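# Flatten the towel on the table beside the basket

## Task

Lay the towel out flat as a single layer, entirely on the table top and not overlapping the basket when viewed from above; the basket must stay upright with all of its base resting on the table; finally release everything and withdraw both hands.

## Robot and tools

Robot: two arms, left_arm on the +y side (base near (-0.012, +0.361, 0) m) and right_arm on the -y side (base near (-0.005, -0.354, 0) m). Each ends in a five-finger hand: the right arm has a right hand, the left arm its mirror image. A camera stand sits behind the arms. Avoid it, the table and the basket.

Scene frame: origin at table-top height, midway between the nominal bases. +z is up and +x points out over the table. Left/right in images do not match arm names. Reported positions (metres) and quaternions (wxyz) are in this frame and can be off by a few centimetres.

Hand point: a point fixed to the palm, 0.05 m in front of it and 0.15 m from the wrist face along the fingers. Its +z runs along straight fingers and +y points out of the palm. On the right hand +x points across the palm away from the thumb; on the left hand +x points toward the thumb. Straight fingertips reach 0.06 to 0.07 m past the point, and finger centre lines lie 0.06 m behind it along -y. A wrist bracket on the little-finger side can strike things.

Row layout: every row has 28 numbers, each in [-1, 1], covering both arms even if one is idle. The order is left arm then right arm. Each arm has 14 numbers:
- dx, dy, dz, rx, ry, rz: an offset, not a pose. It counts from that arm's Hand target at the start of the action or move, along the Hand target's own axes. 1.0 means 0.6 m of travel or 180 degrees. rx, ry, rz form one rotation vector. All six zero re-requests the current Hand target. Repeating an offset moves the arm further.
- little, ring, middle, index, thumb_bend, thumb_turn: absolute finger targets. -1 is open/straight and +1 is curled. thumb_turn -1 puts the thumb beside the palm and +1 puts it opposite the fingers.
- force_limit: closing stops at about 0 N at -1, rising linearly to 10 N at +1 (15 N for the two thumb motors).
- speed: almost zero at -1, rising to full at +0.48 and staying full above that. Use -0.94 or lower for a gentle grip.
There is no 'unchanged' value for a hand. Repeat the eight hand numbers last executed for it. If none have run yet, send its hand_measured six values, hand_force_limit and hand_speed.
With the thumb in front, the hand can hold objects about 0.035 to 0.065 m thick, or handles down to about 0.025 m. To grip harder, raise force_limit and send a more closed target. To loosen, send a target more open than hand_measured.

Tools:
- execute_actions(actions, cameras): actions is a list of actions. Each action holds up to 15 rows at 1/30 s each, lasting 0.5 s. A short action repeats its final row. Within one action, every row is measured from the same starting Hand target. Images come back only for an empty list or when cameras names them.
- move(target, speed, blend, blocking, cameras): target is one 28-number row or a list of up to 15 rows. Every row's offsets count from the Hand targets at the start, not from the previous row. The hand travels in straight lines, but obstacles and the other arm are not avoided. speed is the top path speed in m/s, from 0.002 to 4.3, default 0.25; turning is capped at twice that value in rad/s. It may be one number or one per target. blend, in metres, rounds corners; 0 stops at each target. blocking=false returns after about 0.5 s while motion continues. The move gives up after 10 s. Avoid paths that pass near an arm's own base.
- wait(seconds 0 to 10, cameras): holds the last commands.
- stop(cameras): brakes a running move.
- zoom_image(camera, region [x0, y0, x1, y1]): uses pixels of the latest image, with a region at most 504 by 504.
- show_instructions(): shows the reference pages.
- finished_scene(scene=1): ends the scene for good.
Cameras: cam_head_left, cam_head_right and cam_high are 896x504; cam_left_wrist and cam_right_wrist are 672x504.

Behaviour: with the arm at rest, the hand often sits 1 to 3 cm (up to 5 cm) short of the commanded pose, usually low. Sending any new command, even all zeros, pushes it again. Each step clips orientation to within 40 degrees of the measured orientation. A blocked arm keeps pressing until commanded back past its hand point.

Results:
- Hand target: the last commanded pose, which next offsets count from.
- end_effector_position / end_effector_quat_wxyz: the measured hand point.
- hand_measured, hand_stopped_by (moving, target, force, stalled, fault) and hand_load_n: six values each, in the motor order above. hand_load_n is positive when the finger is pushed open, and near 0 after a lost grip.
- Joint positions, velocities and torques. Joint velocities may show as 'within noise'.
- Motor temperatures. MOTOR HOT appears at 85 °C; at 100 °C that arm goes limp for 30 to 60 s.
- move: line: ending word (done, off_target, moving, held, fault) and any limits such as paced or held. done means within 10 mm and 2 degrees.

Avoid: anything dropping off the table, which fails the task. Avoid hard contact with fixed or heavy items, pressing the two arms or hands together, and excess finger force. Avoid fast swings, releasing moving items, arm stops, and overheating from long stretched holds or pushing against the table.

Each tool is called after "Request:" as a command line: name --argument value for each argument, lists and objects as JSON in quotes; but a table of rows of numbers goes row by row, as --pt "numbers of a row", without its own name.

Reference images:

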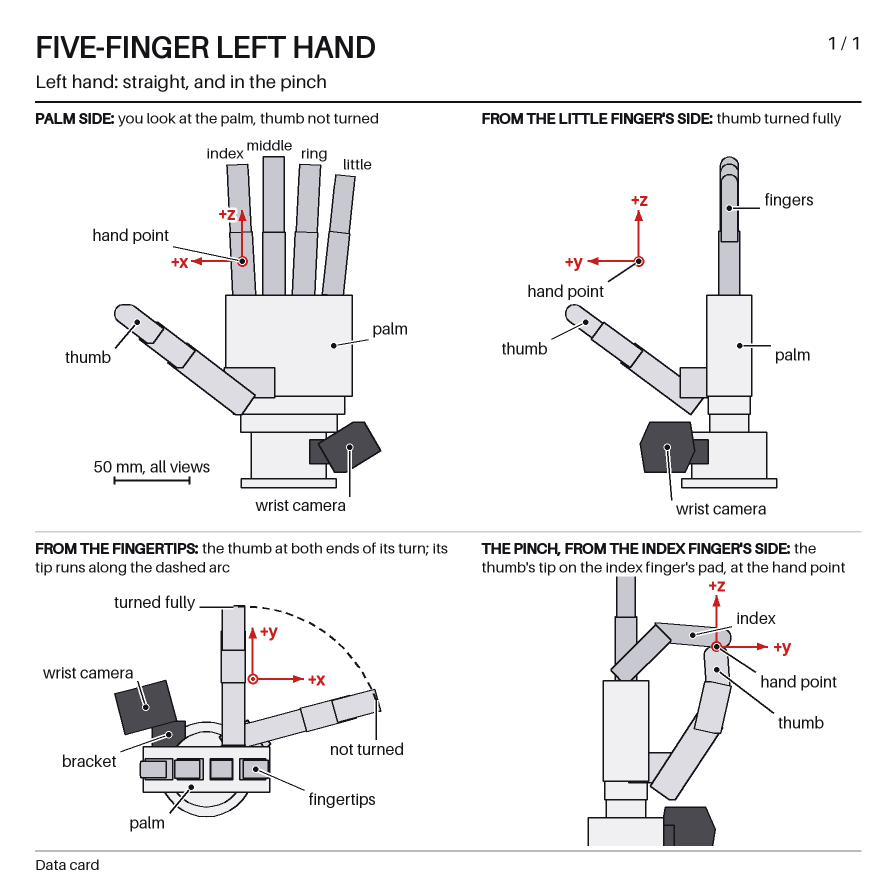

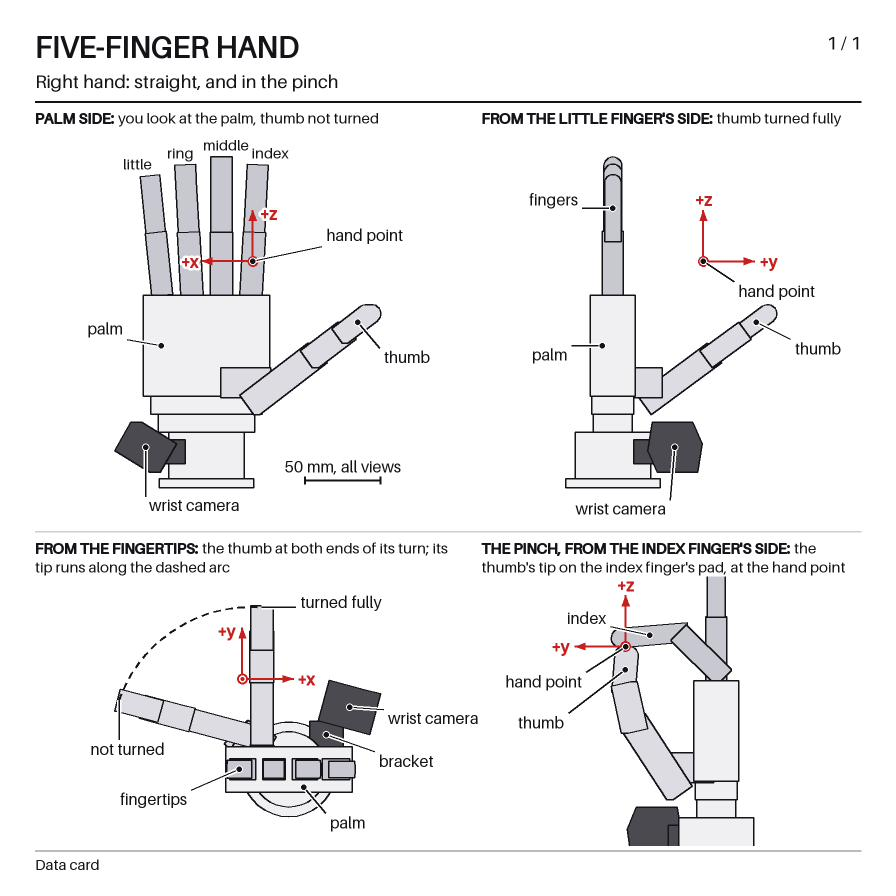

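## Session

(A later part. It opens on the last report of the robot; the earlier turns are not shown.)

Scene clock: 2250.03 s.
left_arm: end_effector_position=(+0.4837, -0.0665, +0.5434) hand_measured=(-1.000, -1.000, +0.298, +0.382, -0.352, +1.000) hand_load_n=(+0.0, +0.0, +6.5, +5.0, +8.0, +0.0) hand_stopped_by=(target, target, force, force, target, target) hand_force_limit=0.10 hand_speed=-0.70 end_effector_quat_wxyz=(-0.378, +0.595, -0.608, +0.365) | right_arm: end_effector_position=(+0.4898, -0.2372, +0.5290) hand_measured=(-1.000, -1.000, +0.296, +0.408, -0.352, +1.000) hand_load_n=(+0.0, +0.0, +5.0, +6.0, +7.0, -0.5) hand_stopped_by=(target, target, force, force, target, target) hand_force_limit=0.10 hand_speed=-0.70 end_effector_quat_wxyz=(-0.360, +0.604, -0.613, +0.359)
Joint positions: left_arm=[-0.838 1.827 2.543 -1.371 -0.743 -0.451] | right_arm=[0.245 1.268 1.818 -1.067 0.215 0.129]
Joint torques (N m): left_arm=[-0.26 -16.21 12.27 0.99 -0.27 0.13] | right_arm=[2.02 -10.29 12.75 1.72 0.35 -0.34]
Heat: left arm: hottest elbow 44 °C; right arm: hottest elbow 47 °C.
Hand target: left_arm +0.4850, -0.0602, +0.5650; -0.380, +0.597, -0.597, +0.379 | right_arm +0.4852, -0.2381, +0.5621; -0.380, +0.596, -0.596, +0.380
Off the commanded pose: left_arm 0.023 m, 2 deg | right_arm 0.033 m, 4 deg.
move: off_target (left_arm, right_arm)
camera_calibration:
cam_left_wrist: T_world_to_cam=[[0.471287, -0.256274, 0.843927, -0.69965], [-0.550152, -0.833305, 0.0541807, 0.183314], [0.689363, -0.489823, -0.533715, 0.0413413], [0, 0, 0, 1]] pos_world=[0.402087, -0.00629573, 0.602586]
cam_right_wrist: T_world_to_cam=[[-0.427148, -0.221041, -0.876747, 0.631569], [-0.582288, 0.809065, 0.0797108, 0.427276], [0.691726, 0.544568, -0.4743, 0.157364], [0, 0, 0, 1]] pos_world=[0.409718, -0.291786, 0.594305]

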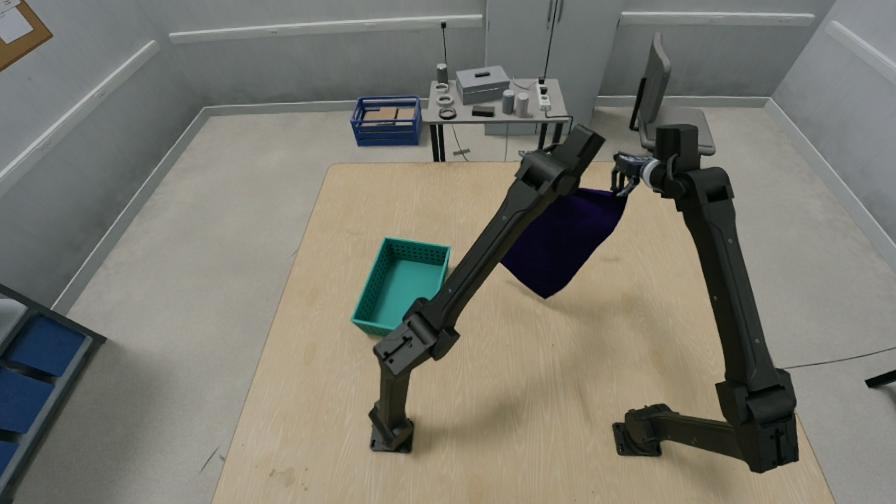

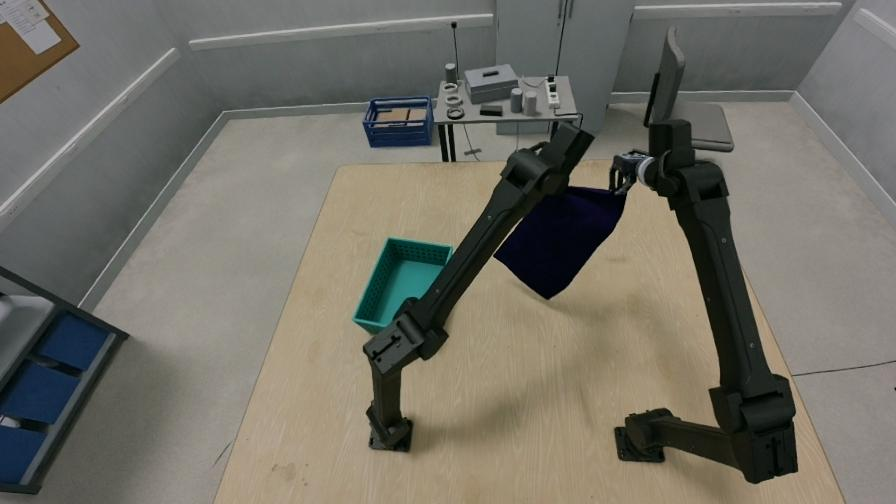

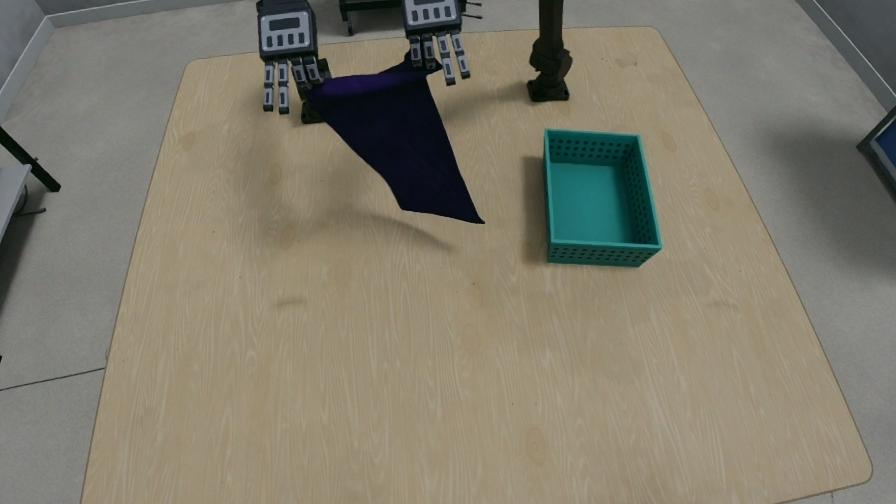

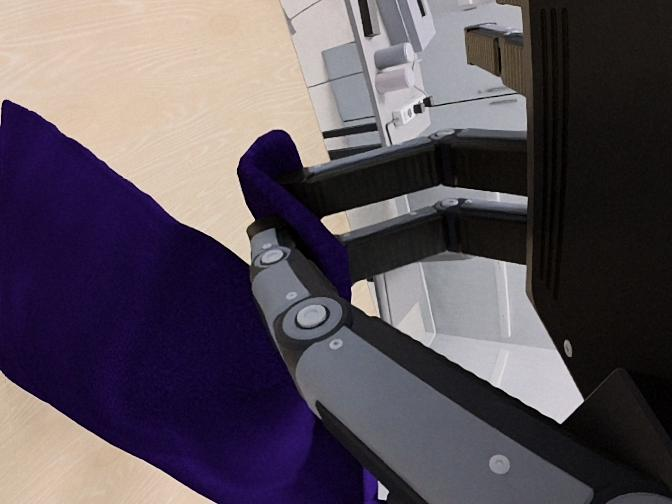

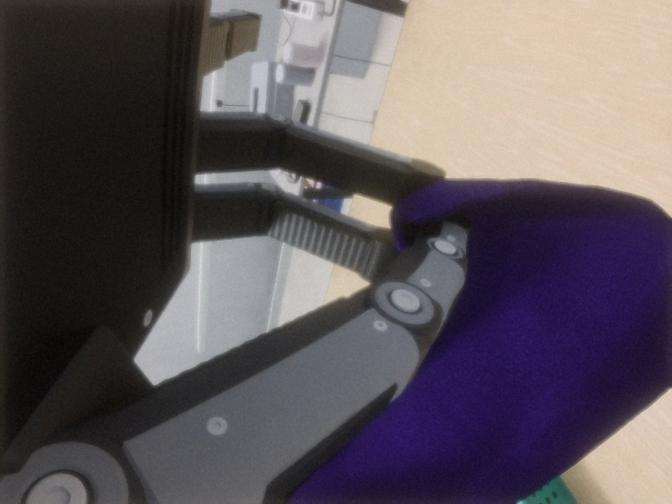

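Request:
wait --seconds 0.5 --cameras '["all"]'

Scene clock: 2258.83 s.
left_arm: end_effector_position=(+0.4837, -0.0665, +0.5434) hand_measured=(-1.000, -1.000, +0.298, +0.382, -0.352, +1.000) hand_load_n=(+0.0, +0.0, +6.5, +4.5, +8.0, +0.0) hand_stopped_by=(target, target, force, force, target, target) hand_force_limit=0.10 hand_speed=-0.70 end_effector_quat_wxyz=(-0.378, +0.595, -0.608, +0.365) | right_arm: end_effector_position=(+0.4898, -0.2372, +0.5290) hand_measured=(-1.000, -1.000, +0.296, +0.408, -0.352, +1.000) hand_load_n=(+0.0, +0.0, +5.0, +6.0, +7.0, -0.5) hand_stopped_by=(target, target, force, force, target, target) hand_force_limit=0.10 hand_speed=-0.70 end_effector_quat_wxyz=(-0.360, +0.604, -0.613, +0.359)
Joint positions: left_arm=[-0.838 1.827 2.543 -1.371 -0.743 -0.451] | right_arm=[0.245 1.268 1.818 -1.067 0.215 0.129]
Joint torques (N m): left_arm=[-0.15 -16.15 12.27 0.96 -0.28 0.13] | right_arm=[2.55 -10.11 12.81 1.94 0.36 -0.3]
Heat: left arm: hottest elbow 44 °C; right arm: hottest elbow 48 °C.
Hand target: left_arm +0.4850, -0.0601, +0.5650; -0.380, +0.597, -0.597, +0.379 | right_arm +0.4852, -0.2381, +0.5621; -0.380, +0.596, -0.596, +0.380
Off the commanded pose: left_arm 0.023 m, 2 deg | right_arm 0.033 m, 4 deg.
wait: 0.50 s; at rest from the start
camera_calibration:
cam_left_wrist: T_world_to_cam=[[0.471287, -0.256274, 0.843927, -0.69965], [-0.550152, -0.833305, 0.0541807, 0.183314], [0.689363, -0.489823, -0.533715, 0.0413413], [0, 0, 0, 1]] pos_world=[0.402087, -0.00629573, 0.602586]
cam_right_wrist: T_world_to_cam=[[-0.427031, -0.221414, -0.87671, 0.631389], [-0.582481, 0.808955, 0.079414, 0.427499], [0.691636, 0.54458, -0.474418, 0.157474], [0, 0, 0, 1]] pos_world=[0.409718, -0.291786, 0.594305]

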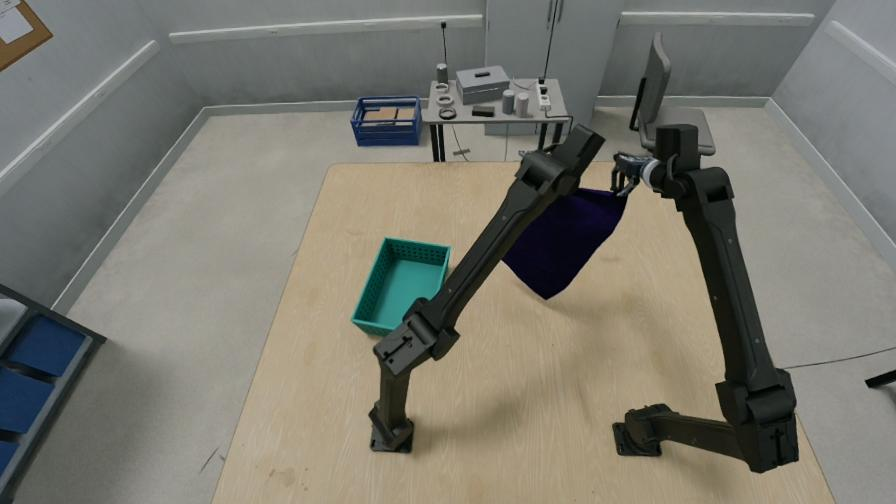

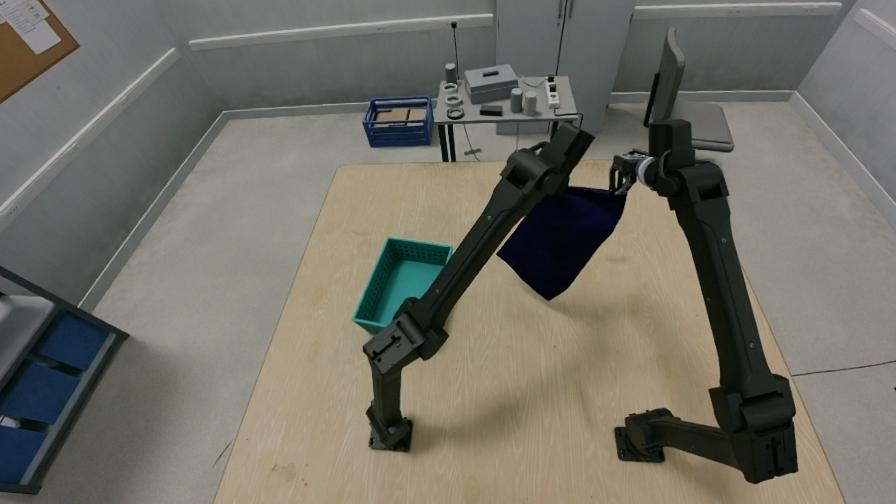

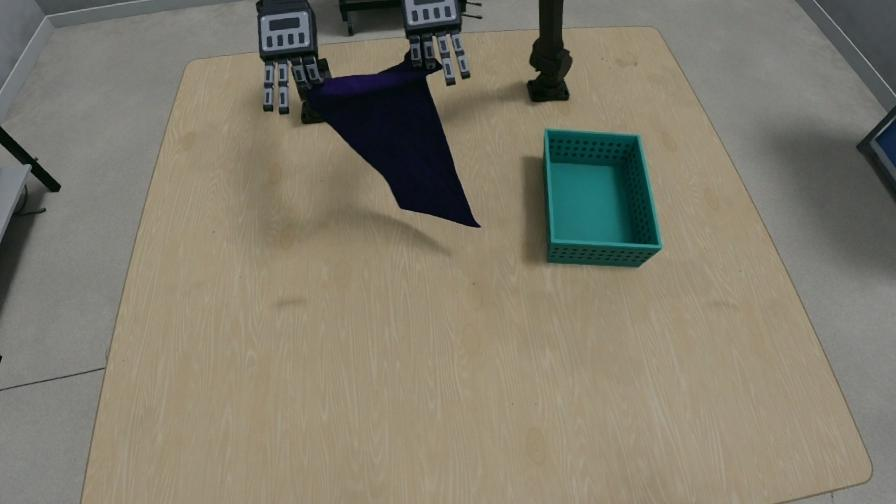

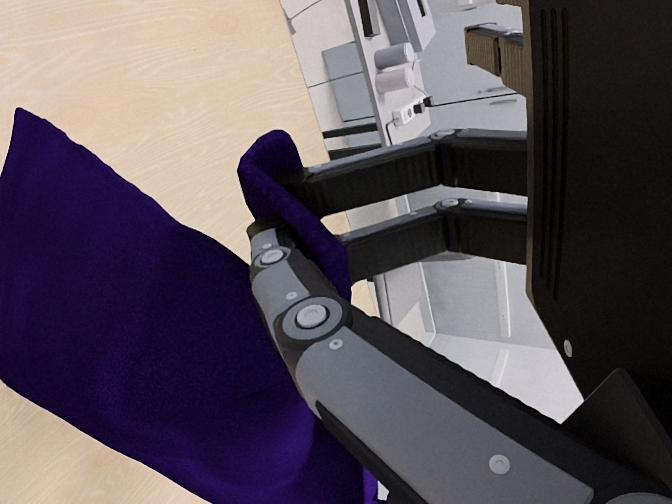

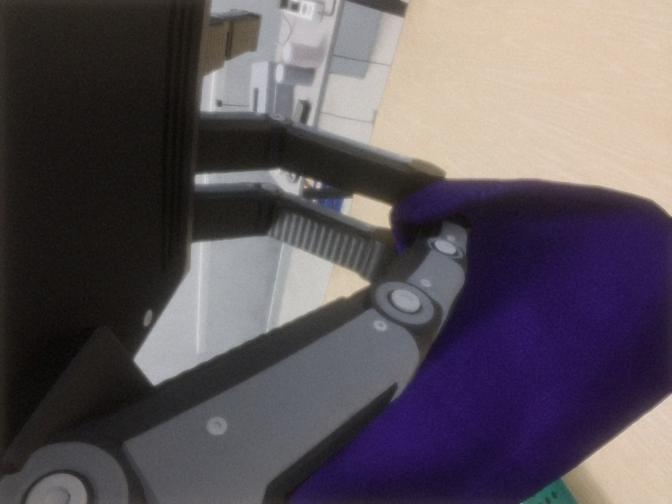

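Request:
move --target '[0,0.1767,-0.2210,0,0,0,-1,-1,0.5,0.5,-0.35,1,0.1,-0.7,0,0.1163,-0.2492,0,0,0,-1,-1,0.5,0.5,-0.35,1,0.1,-0.7]' --speed 0.12 --cameras '["all"]'

Scene clock: 2281.20 s.
left_arm: end_effector_position=(+0.3243, -0.0687, +0.5136) hand_measured=(-1.000, -1.000, +0.298, +0.382, -0.352, +1.000) hand_load_n=(+0.0, +0.0, +6.5, +4.5, +8.0, +0.5) hand_stopped_by=(target, target, force, force, target, target) hand_force_limit=0.10 hand_speed=-0.70 end_effector_quat_wxyz=(-0.380, +0.594, -0.603, +0.372) | right_arm: end_effector_position=(+0.3252, -0.2372, +0.5635) hand_measured=(-1.000, -1.000, +0.296, +0.408, -0.352, +1.000) hand_load_n=(+0.0, +0.0, +4.5, +6.0, +7.0, +0.0) hand_stopped_by=(target, target, force, force, target, target) hand_force_limit=0.10 hand_speed=-0.70 end_effector_quat_wxyz=(-0.382, +0.597, -0.594, +0.381)
Joint positions: left_arm=[-1.118 1.506 2.043 -1.388 -0.955 -0.732] | right_arm=[0.451 0.931 1.673 -1.211 0.399 0.194]
Joint torques (N m): left_arm=[-1.08 -14.04 8.73 0.53 -0.73 0] | right_arm=[2.84 -3.31 7.6 0.8 0.46 0.02]
Heat: left arm: hottest elbow 44 °C; right arm: hottest elbow 49 °C.
Hand target: left_arm +0.3198, -0.0601, +0.5253; -0.379, +0.597, -0.597, +0.379 | right_arm +0.3202, -0.2382, +0.5621; -0.380, +0.596, -0.597, +0.380
Off the commanded pose: left_arm 0.015 m, 1 deg | right_arm 0.005 m, 0 deg.
move: off_target (left_arm)
camera_calibration:
cam_left_wrist: T_world_to_cam=[[0.457952, -0.24776, 0.853754, -0.600007], [-0.551001, -0.832763, 0.0538876, 0.0959156], [0.697623, -0.495097, -0.517881, 0.123153], [0, 0, 0, 1]] pos_world=[0.24171, -0.00781, 0.570868]
cam_right_wrist: T_world_to_cam=[[-0.358423, -0.234041, -0.903747, 0.581279], [-0.598382, 0.80065, 0.0299738, 0.35987], [0.71657, 0.551529, -0.427017, 0.254531], [0, 0, 0, 1]] pos_world=[0.241294, -0.292468, 0.623232]

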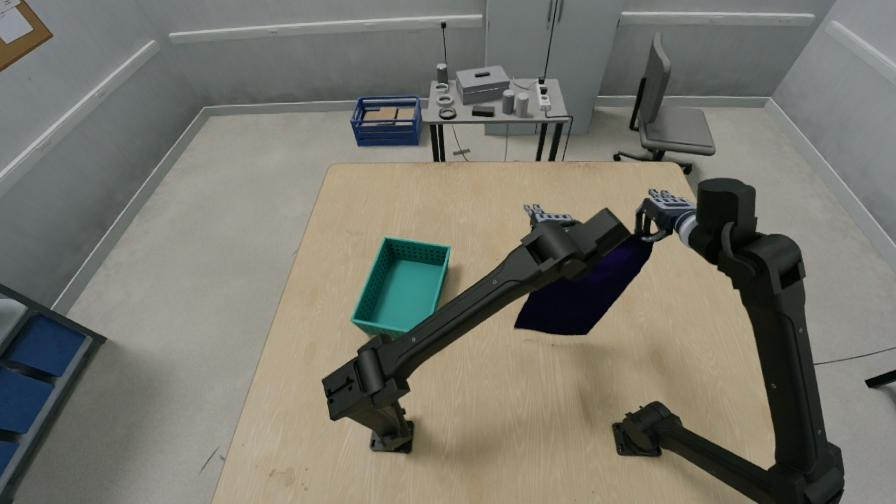

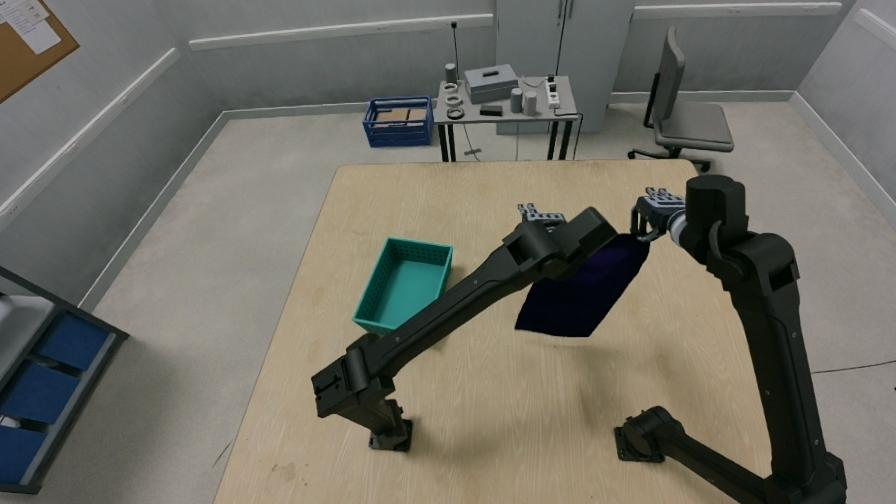

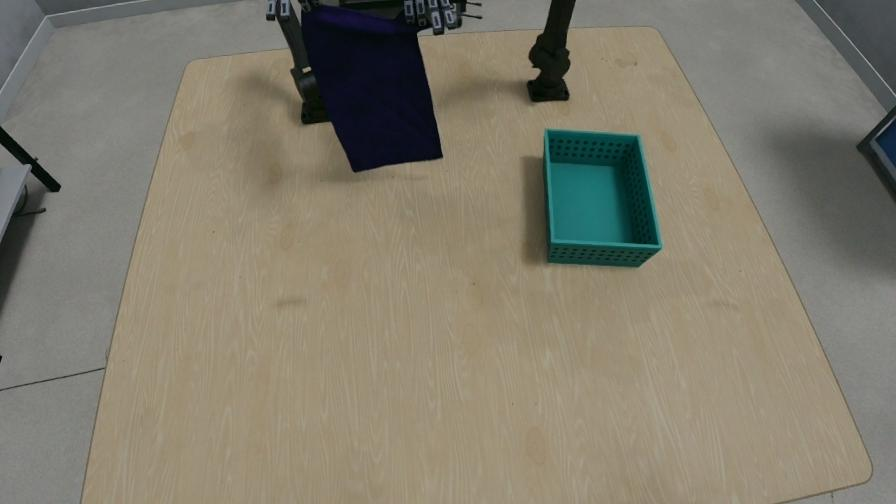

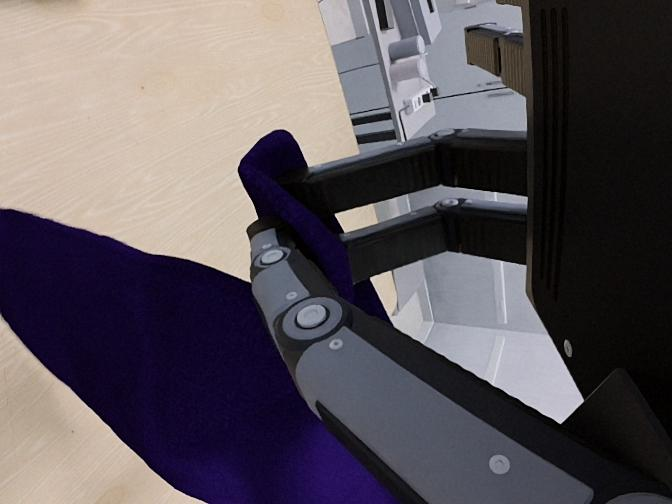

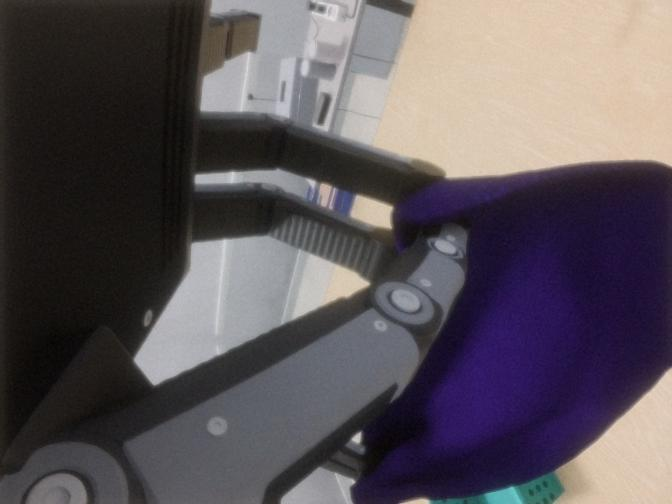

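Request:
move --pt "0 0.1284 0.0599 0 0 0 -1 -1 0.5 0.5 -0.35 1 0.1 -0.7 0 0.1284 0.0599 0 0 0 -1 -1 0.5 0.5 -0.35 1 0.1 -0.7" --pt "0 0.2514 0.4227 0 0 0 -1 -1 0.5 0.5 -0.35 1 0.1 -0.7 0 0.2674 0.4651 0 0 0 -1 -1 0.5 0.5 -0.35 1 0.1 -0.7" --pt "0 0.2906 0.7169 0 0 0 -1 -1 0.5 0.5 -0.35 1 0.1 -0.7 0 0.3119 0.7893 0 0 0 -1 -1 0.5 0.5 -0.35 1 0.1 -0.7" --speed '[0.08, 0.12, 0.12]' --blend '[0.015, 0.03, 0]' --cameras '["all"]'

Scene clock: 2313.57 s.
left_arm: end_effector_position=(+0.6137, -0.0588, +0.1568) hand_measured=(-1.000, -1.000, +0.298, +0.382, -0.352, +1.000) hand_load_n=(+0.0, +0.0, +7.0, +4.5, +8.0, +0.0) hand_stopped_by=(target, target, force, force, target, target) hand_force_limit=0.10 hand_speed=-0.70 end_effector_quat_wxyz=(-0.369, +0.600, -0.611, +0.361) | right_arm: end_effector_position=(+0.6447, -0.2287, +0.1712) hand_measured=(-1.000, -1.000, +0.296, +0.408, -0.352, +1.000) hand_load_n=(+0.0, +0.0, +4.5, +5.5, +7.0, +0.0) hand_stopped_by=(target, target, force, force, target, target) hand_force_limit=0.10 hand_speed=-0.70 end_effector_quat_wxyz=(-0.369, +0.606, -0.607, +0.357)
Joint positions: left_arm=[-0.667 1.874 1.53 -0.254 -0.592 -0.342] | right_arm=[0.183 1.602 1.182 -0.077 0.143 0.094]
Joint torques (N m): left_arm=[0.62 -18.61 13.68 1.73 -0.23 0.27] | right_arm=[-0.38 -13.33 13.55 2.33 0.23 -0.3]
Heat: left arm: hottest elbow 43 °C; right arm: hottest elbow 46 °C.
Hand target: left_arm +0.6355, -0.0599, +0.1848; -0.380, +0.597, -0.597, +0.379 | right_arm +0.6701, -0.2377, +0.1919; -0.380, +0.597, -0.597, +0.379
Off the commanded pose: left_arm 0.036 m, 3 deg | right_arm 0.034 m, 3 deg.
move: off_target (left_arm, right_arm)
camera_calibration:
cam_left_wrist: T_world_to_cam=[[0.488346, -0.251869, 0.835512, -0.441521], [-0.549997, -0.832177, 0.0706035, 0.279584], [0.677511, -0.494008, -0.544918, -0.242025], [0, 0, 0, 1]] pos_world=[0.53336, 0.00189561, 0.217273]
cam_right_wrist: T_world_to_cam=[[-0.412872, -0.222504, -0.883192, 0.377361], [-0.598074, 0.797572, 0.0786526, 0.546816], [0.686909, 0.560688, -0.462369, -0.119275], [0, 0, 0, 1]] pos_world=[0.56477, -0.285285, 0.235125]

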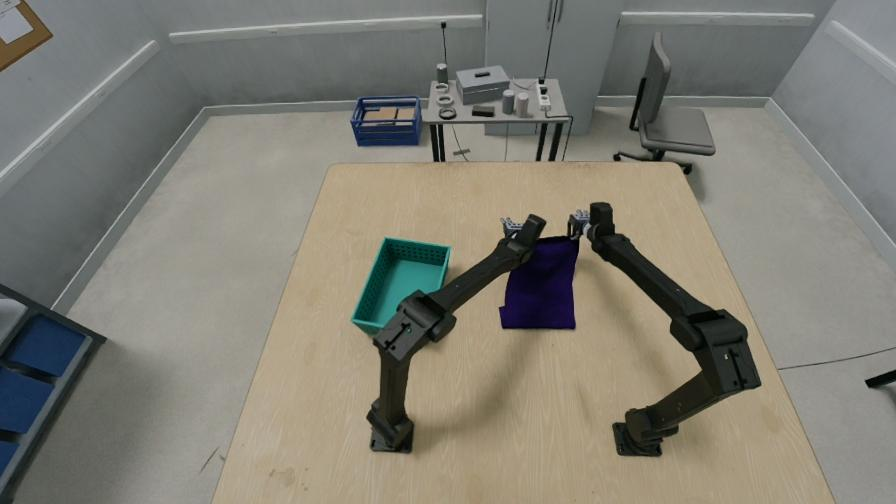

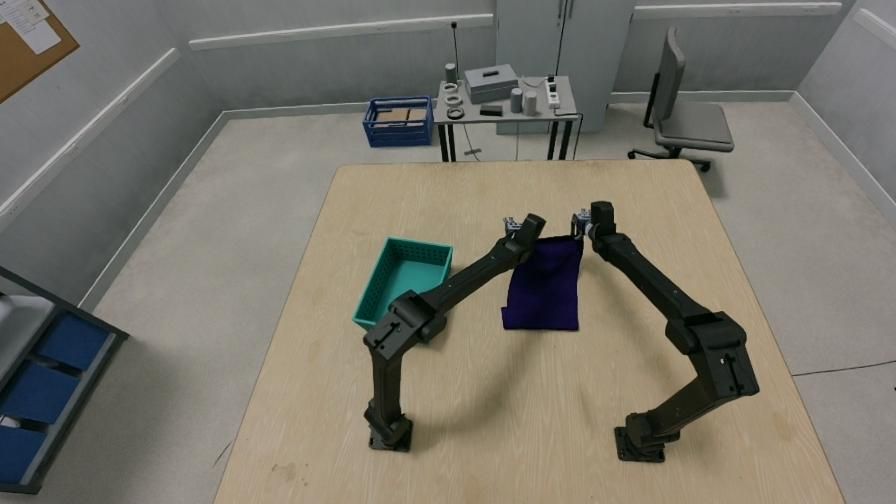

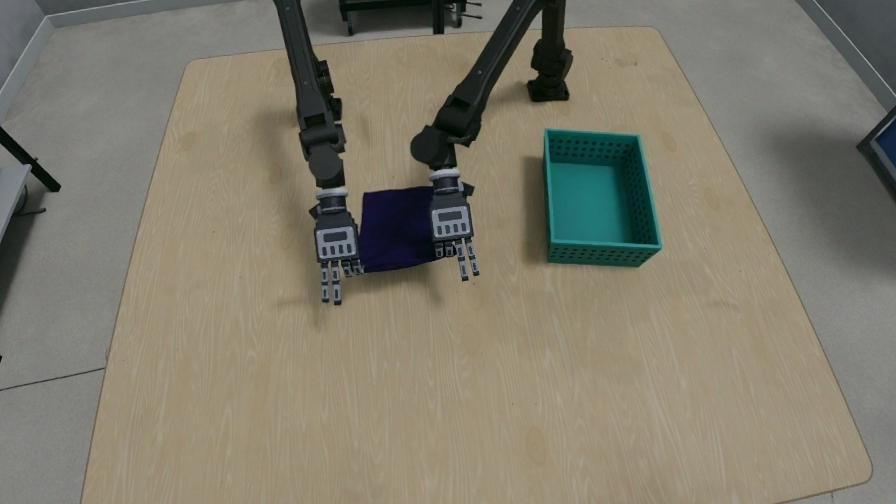

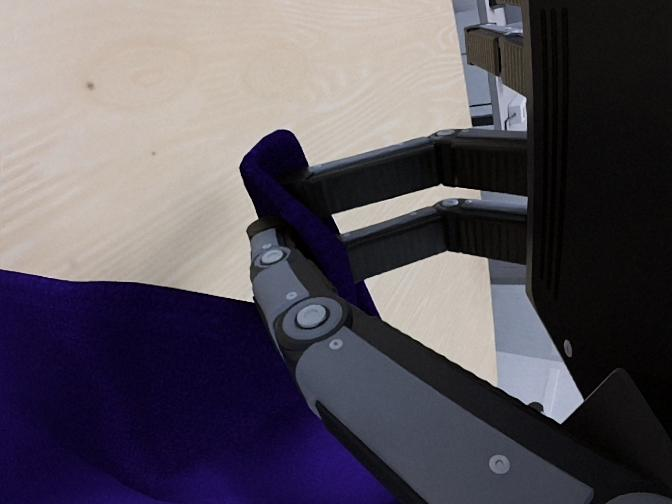

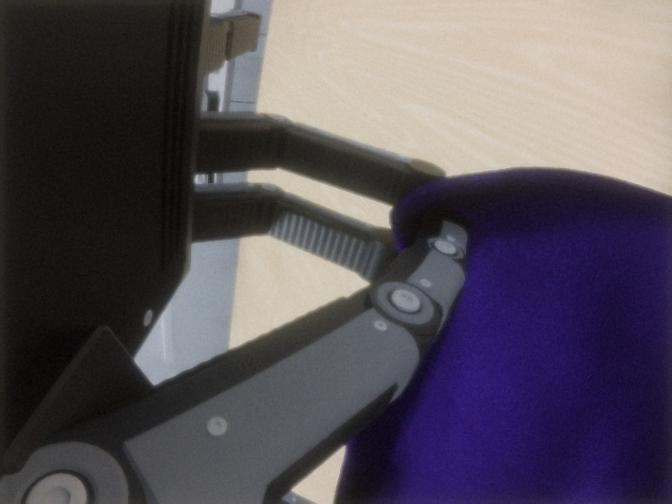

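Request:
zoom_image --camera "cam_head_right" --region '[480, 200, 620, 340]'

Request:
zoom_image --camera "cam_high" --region '[290, 150, 500, 320]'

Scaled by 3.600.

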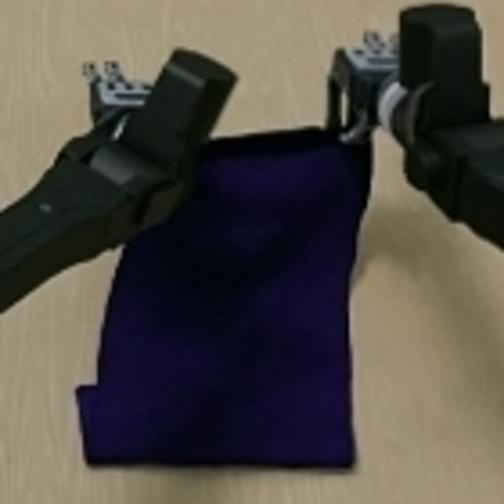

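Scaled by 2.400.

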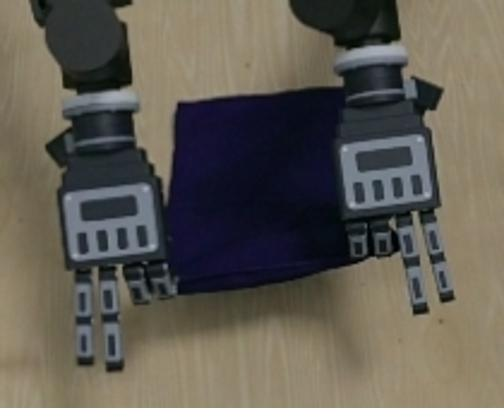

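Request:
move --target '[0,-0.3189,-0.7556,0,0,0,-1,-1,0.5,0.5,-0.35,1,0.1,-0.7,0,-0.3441,-0.8317,0,0,0,-1,-1,0.5,0.5,-0.35,1,0.1,-0.7]' --speed 0.15 --cameras '["all"]'

Scene clock: 2345.67 s.
left_arm: end_effector_position=(+0.3075, -0.0636, +0.5281) hand_measured=(-1.000, -1.000, +0.298, +0.382, -0.352, +1.000) hand_load_n=(+0.0, +0.0, +7.0, +4.0, +8.0, +0.0) hand_stopped_by=(target, target, force, force, target, target) hand_force_limit=0.10 hand_speed=-0.70 end_effector_quat_wxyz=(-0.383, +0.592, -0.609, +0.363) | right_arm: end_effector_position=(+0.3086, -0.2374, +0.5726) hand_measured=(-1.000, -1.000, +0.296, +0.408, -0.352, +1.000) hand_load_n=(+0.0, +0.0, +4.5, +5.5, +7.0, +0.0) hand_stopped_by=(target, target, force, force, target, target) hand_force_limit=0.10 hand_speed=-0.70 end_effector_quat_wxyz=(-0.370, +0.605, -0.597, +0.376)
Joint positions: left_arm=[-1.148 1.526 2.126 -1.507 -0.974 -0.772] | right_arm=[0.486 0.945 1.738 -1.304 0.429 0.214]
Joint torques (N m): left_arm=[-0.85 -12.45 12.08 0.4 -0.77 0.01] | right_arm=[1.44 -2.02 11.74 0.62 0.57 -0.01]
Motor temperatures (°C): left_arm=[22 32 48 22 25 24] | right_arm=[24 27 49 24 23 26]
Heat: left arm: hottest elbow 48 °C; right arm: hottest elbow 49 °C.
Hand target: left_arm +0.3061, -0.0601, +0.5504; -0.379, +0.597, -0.597, +0.379 | right_arm +0.3054, -0.2383, +0.5904; -0.380, +0.596, -0.597, +0.380
Off the commanded pose: left_arm 0.023 m, 2 deg | right_arm 0.018 m, 2 deg.
move: off_target (left_arm, right_arm)
camera_calibration:
cam_left_wrist: T_world_to_cam=[[0.465907, -0.265943, 0.843922, -0.60193], [-0.55084, -0.833583, 0.041419, 0.096561], [0.692464, -0.484163, -0.534864, 0.156161], [0, 0, 0, 1]] pos_world=[0.225497, -0.00398006, 0.587508]
cam_right_wrist: T_world_to_cam=[[-0.385066, -0.245905, -0.889525, 0.580724], [-0.597687, 0.80086, 0.0373392, 0.345478], [0.703203, 0.546036, -0.455358, 0.289493], [0, 0, 0, 1]] pos_world=[0.226533, -0.29195, 0.635492]

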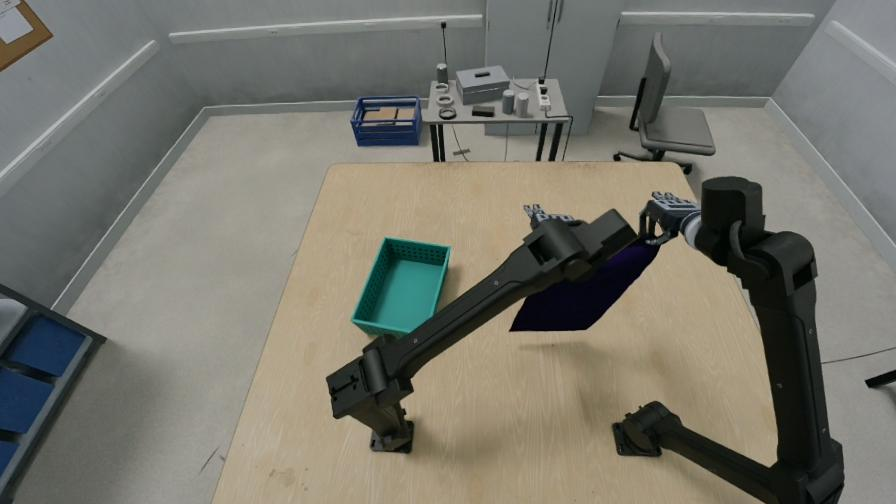

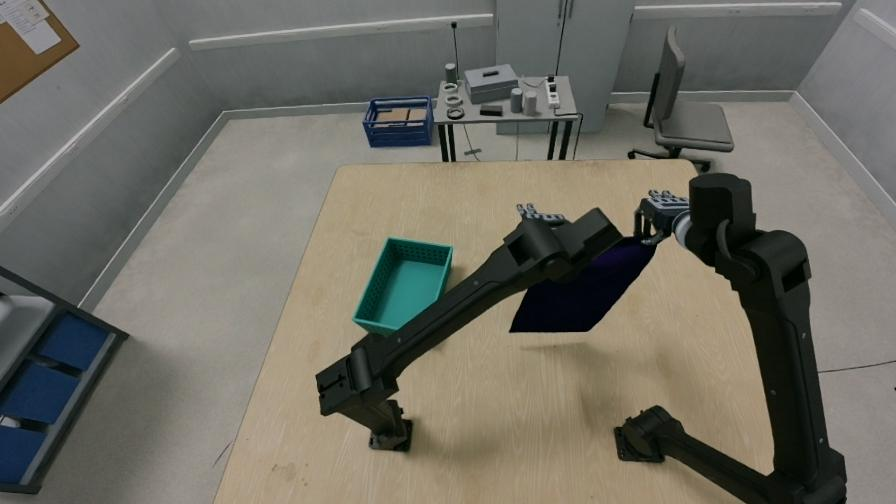

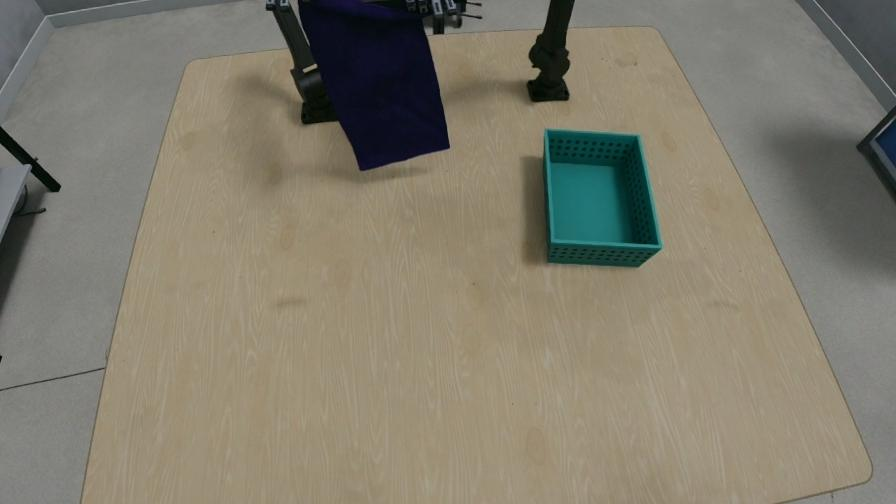

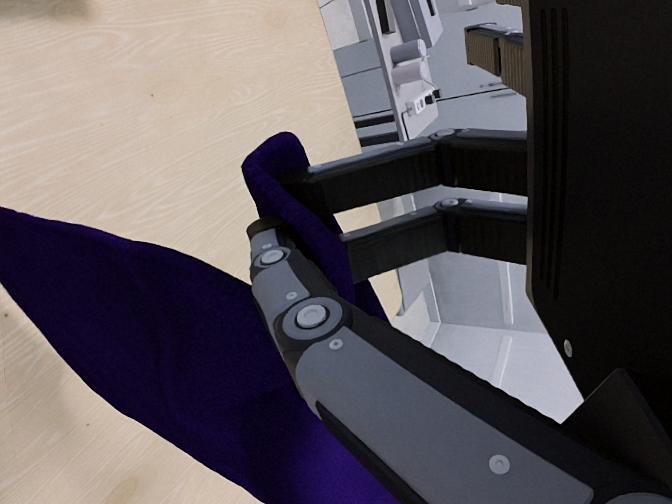

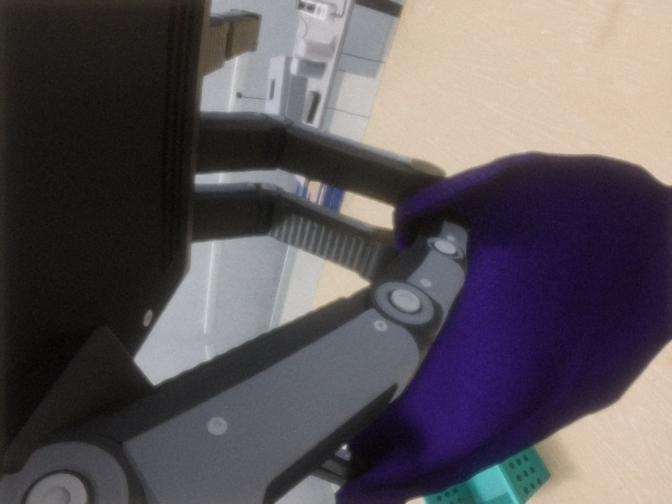

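Request:
move --target '[0,0.0257,0.012,0.1944,0,0,-1,-1,0.5,0.5,-0.35,1,0.1,-0.7,0,0,0,0.1944,0,0,-1,-1,0.5,0.5,-0.35,1,0.1,-0.7]' --speed 0.2 --cameras '["cam_head_left", "cam_high", "cam_left_wrist", "cam_right_wrist"]'

Scene clock: 2378.60 s.
left_arm: end_effector_position=(+0.3088, -0.0608, +0.5276) hand_measured=(-1.000, -1.000, +0.298, +0.382, -0.352, +1.000) hand_load_n=(+0.0, +0.0, +7.0, +4.5, +8.0, +0.0) hand_stopped_by=(target, target, force, force, target, target) hand_force_limit=0.10 hand_speed=-0.70 end_effector_quat_wxyz=(+0.540, -0.457, +0.457, -0.539) | right_arm: end_effector_position=(+0.3111, -0.2337, +0.5811) hand_measured=(-1.000, -1.000, +0.296, +0.408, -0.352, +1.000) hand_load_n=(+0.0, +0.0, +4.5, +5.5, +7.5, -0.5) hand_stopped_by=(target, target, force, force, target, target) hand_force_limit=0.10 hand_speed=-0.70 end_effector_quat_wxyz=(+0.535, -0.464, +0.462, -0.534)
Joint positions: left_arm=[-1.261 1.238 1.259 0.497 -1.233 0.493] | right_arm=[0.662 0.598 1.149 -0.372 0.646 -0.109]
Joint torques (N m): left_arm=[-1.2 -9.47 9.81 1.31 0.45 0.27] | right_arm=[2.08 -1.38 8.73 2.06 0.09 -0.31]
Heat: left arm: hottest elbow 47 °C; right arm: hottest elbow 50 °C.
Hand target: left_arm +0.3060, -0.0602, +0.5334; +0.541, -0.455, +0.455, -0.541 | right_arm +0.3054, -0.2382, +0.5903; +0.542, -0.455, +0.455, -0.541
Off the commanded pose: left_arm 0.006 m, 0 deg | right_arm 0.012 m, 2 deg.
move: off_target (right_arm)
camera_calibration:
cam_left_wrist: T_world_to_cam=[[-0.118797, -0.232543, 0.965304, -0.482858], [-0.484463, -0.835038, -0.260783, 0.238492], [0.866708, -0.498634, -0.0134583, -0.173465], [0, 0, 0, 1]] pos_world=[0.208522, 0.000369352, 0.525965]
cam_right_wrist: T_world_to_cam=[[0.189118, -0.232278, -0.954087, 0.452209], [-0.518634, 0.801416, -0.297912, 0.514016], [0.833818, 0.551162, 0.0310951, -0.0325351], [0, 0, 0, 1]] pos_world=[0.208193, -0.28897, 0.58559]
Images, in order (width x height): cam_head_left 896x504, cam_high 896x504, cam_left_wrist 672x504, cam_right_wrist 672x504.

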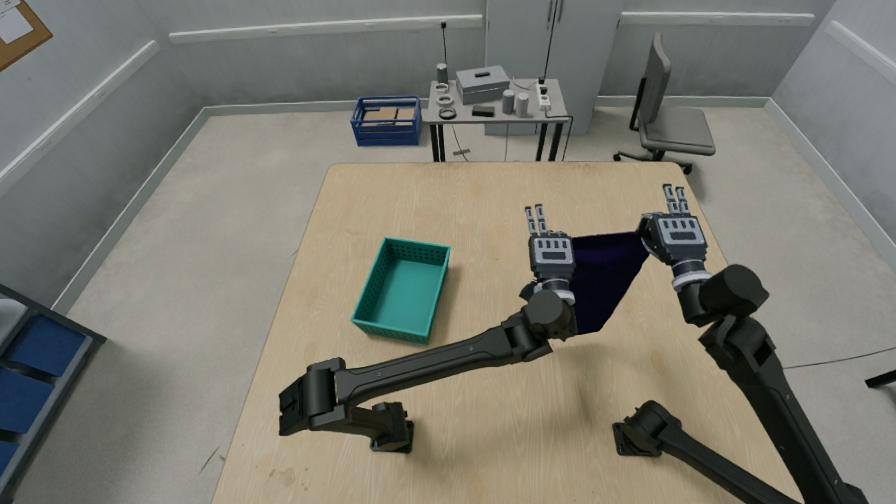

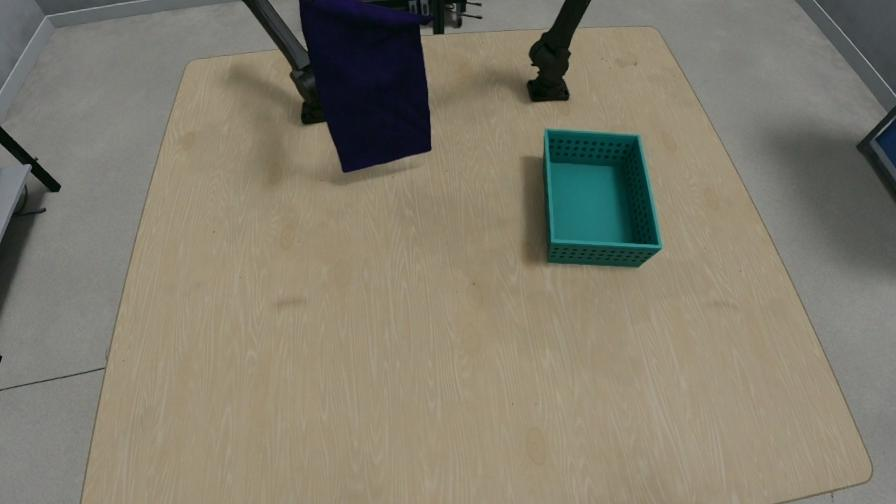

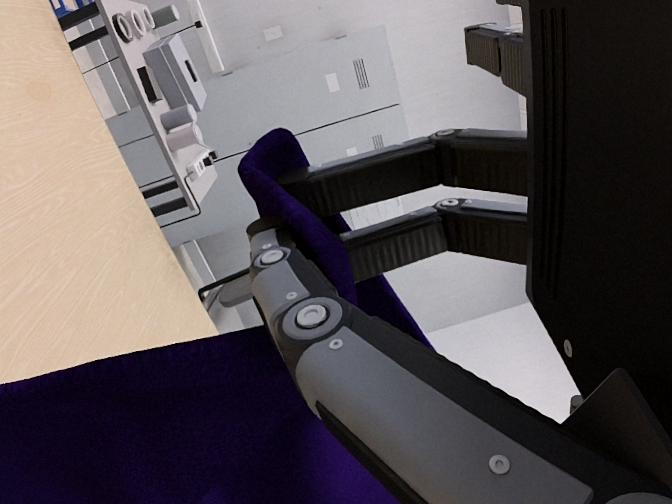

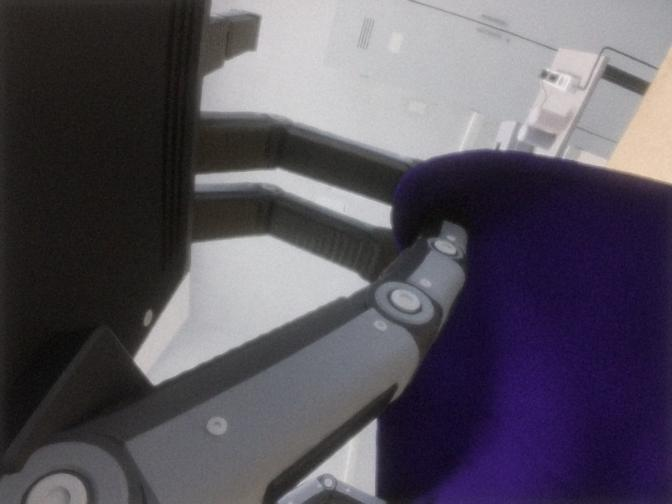

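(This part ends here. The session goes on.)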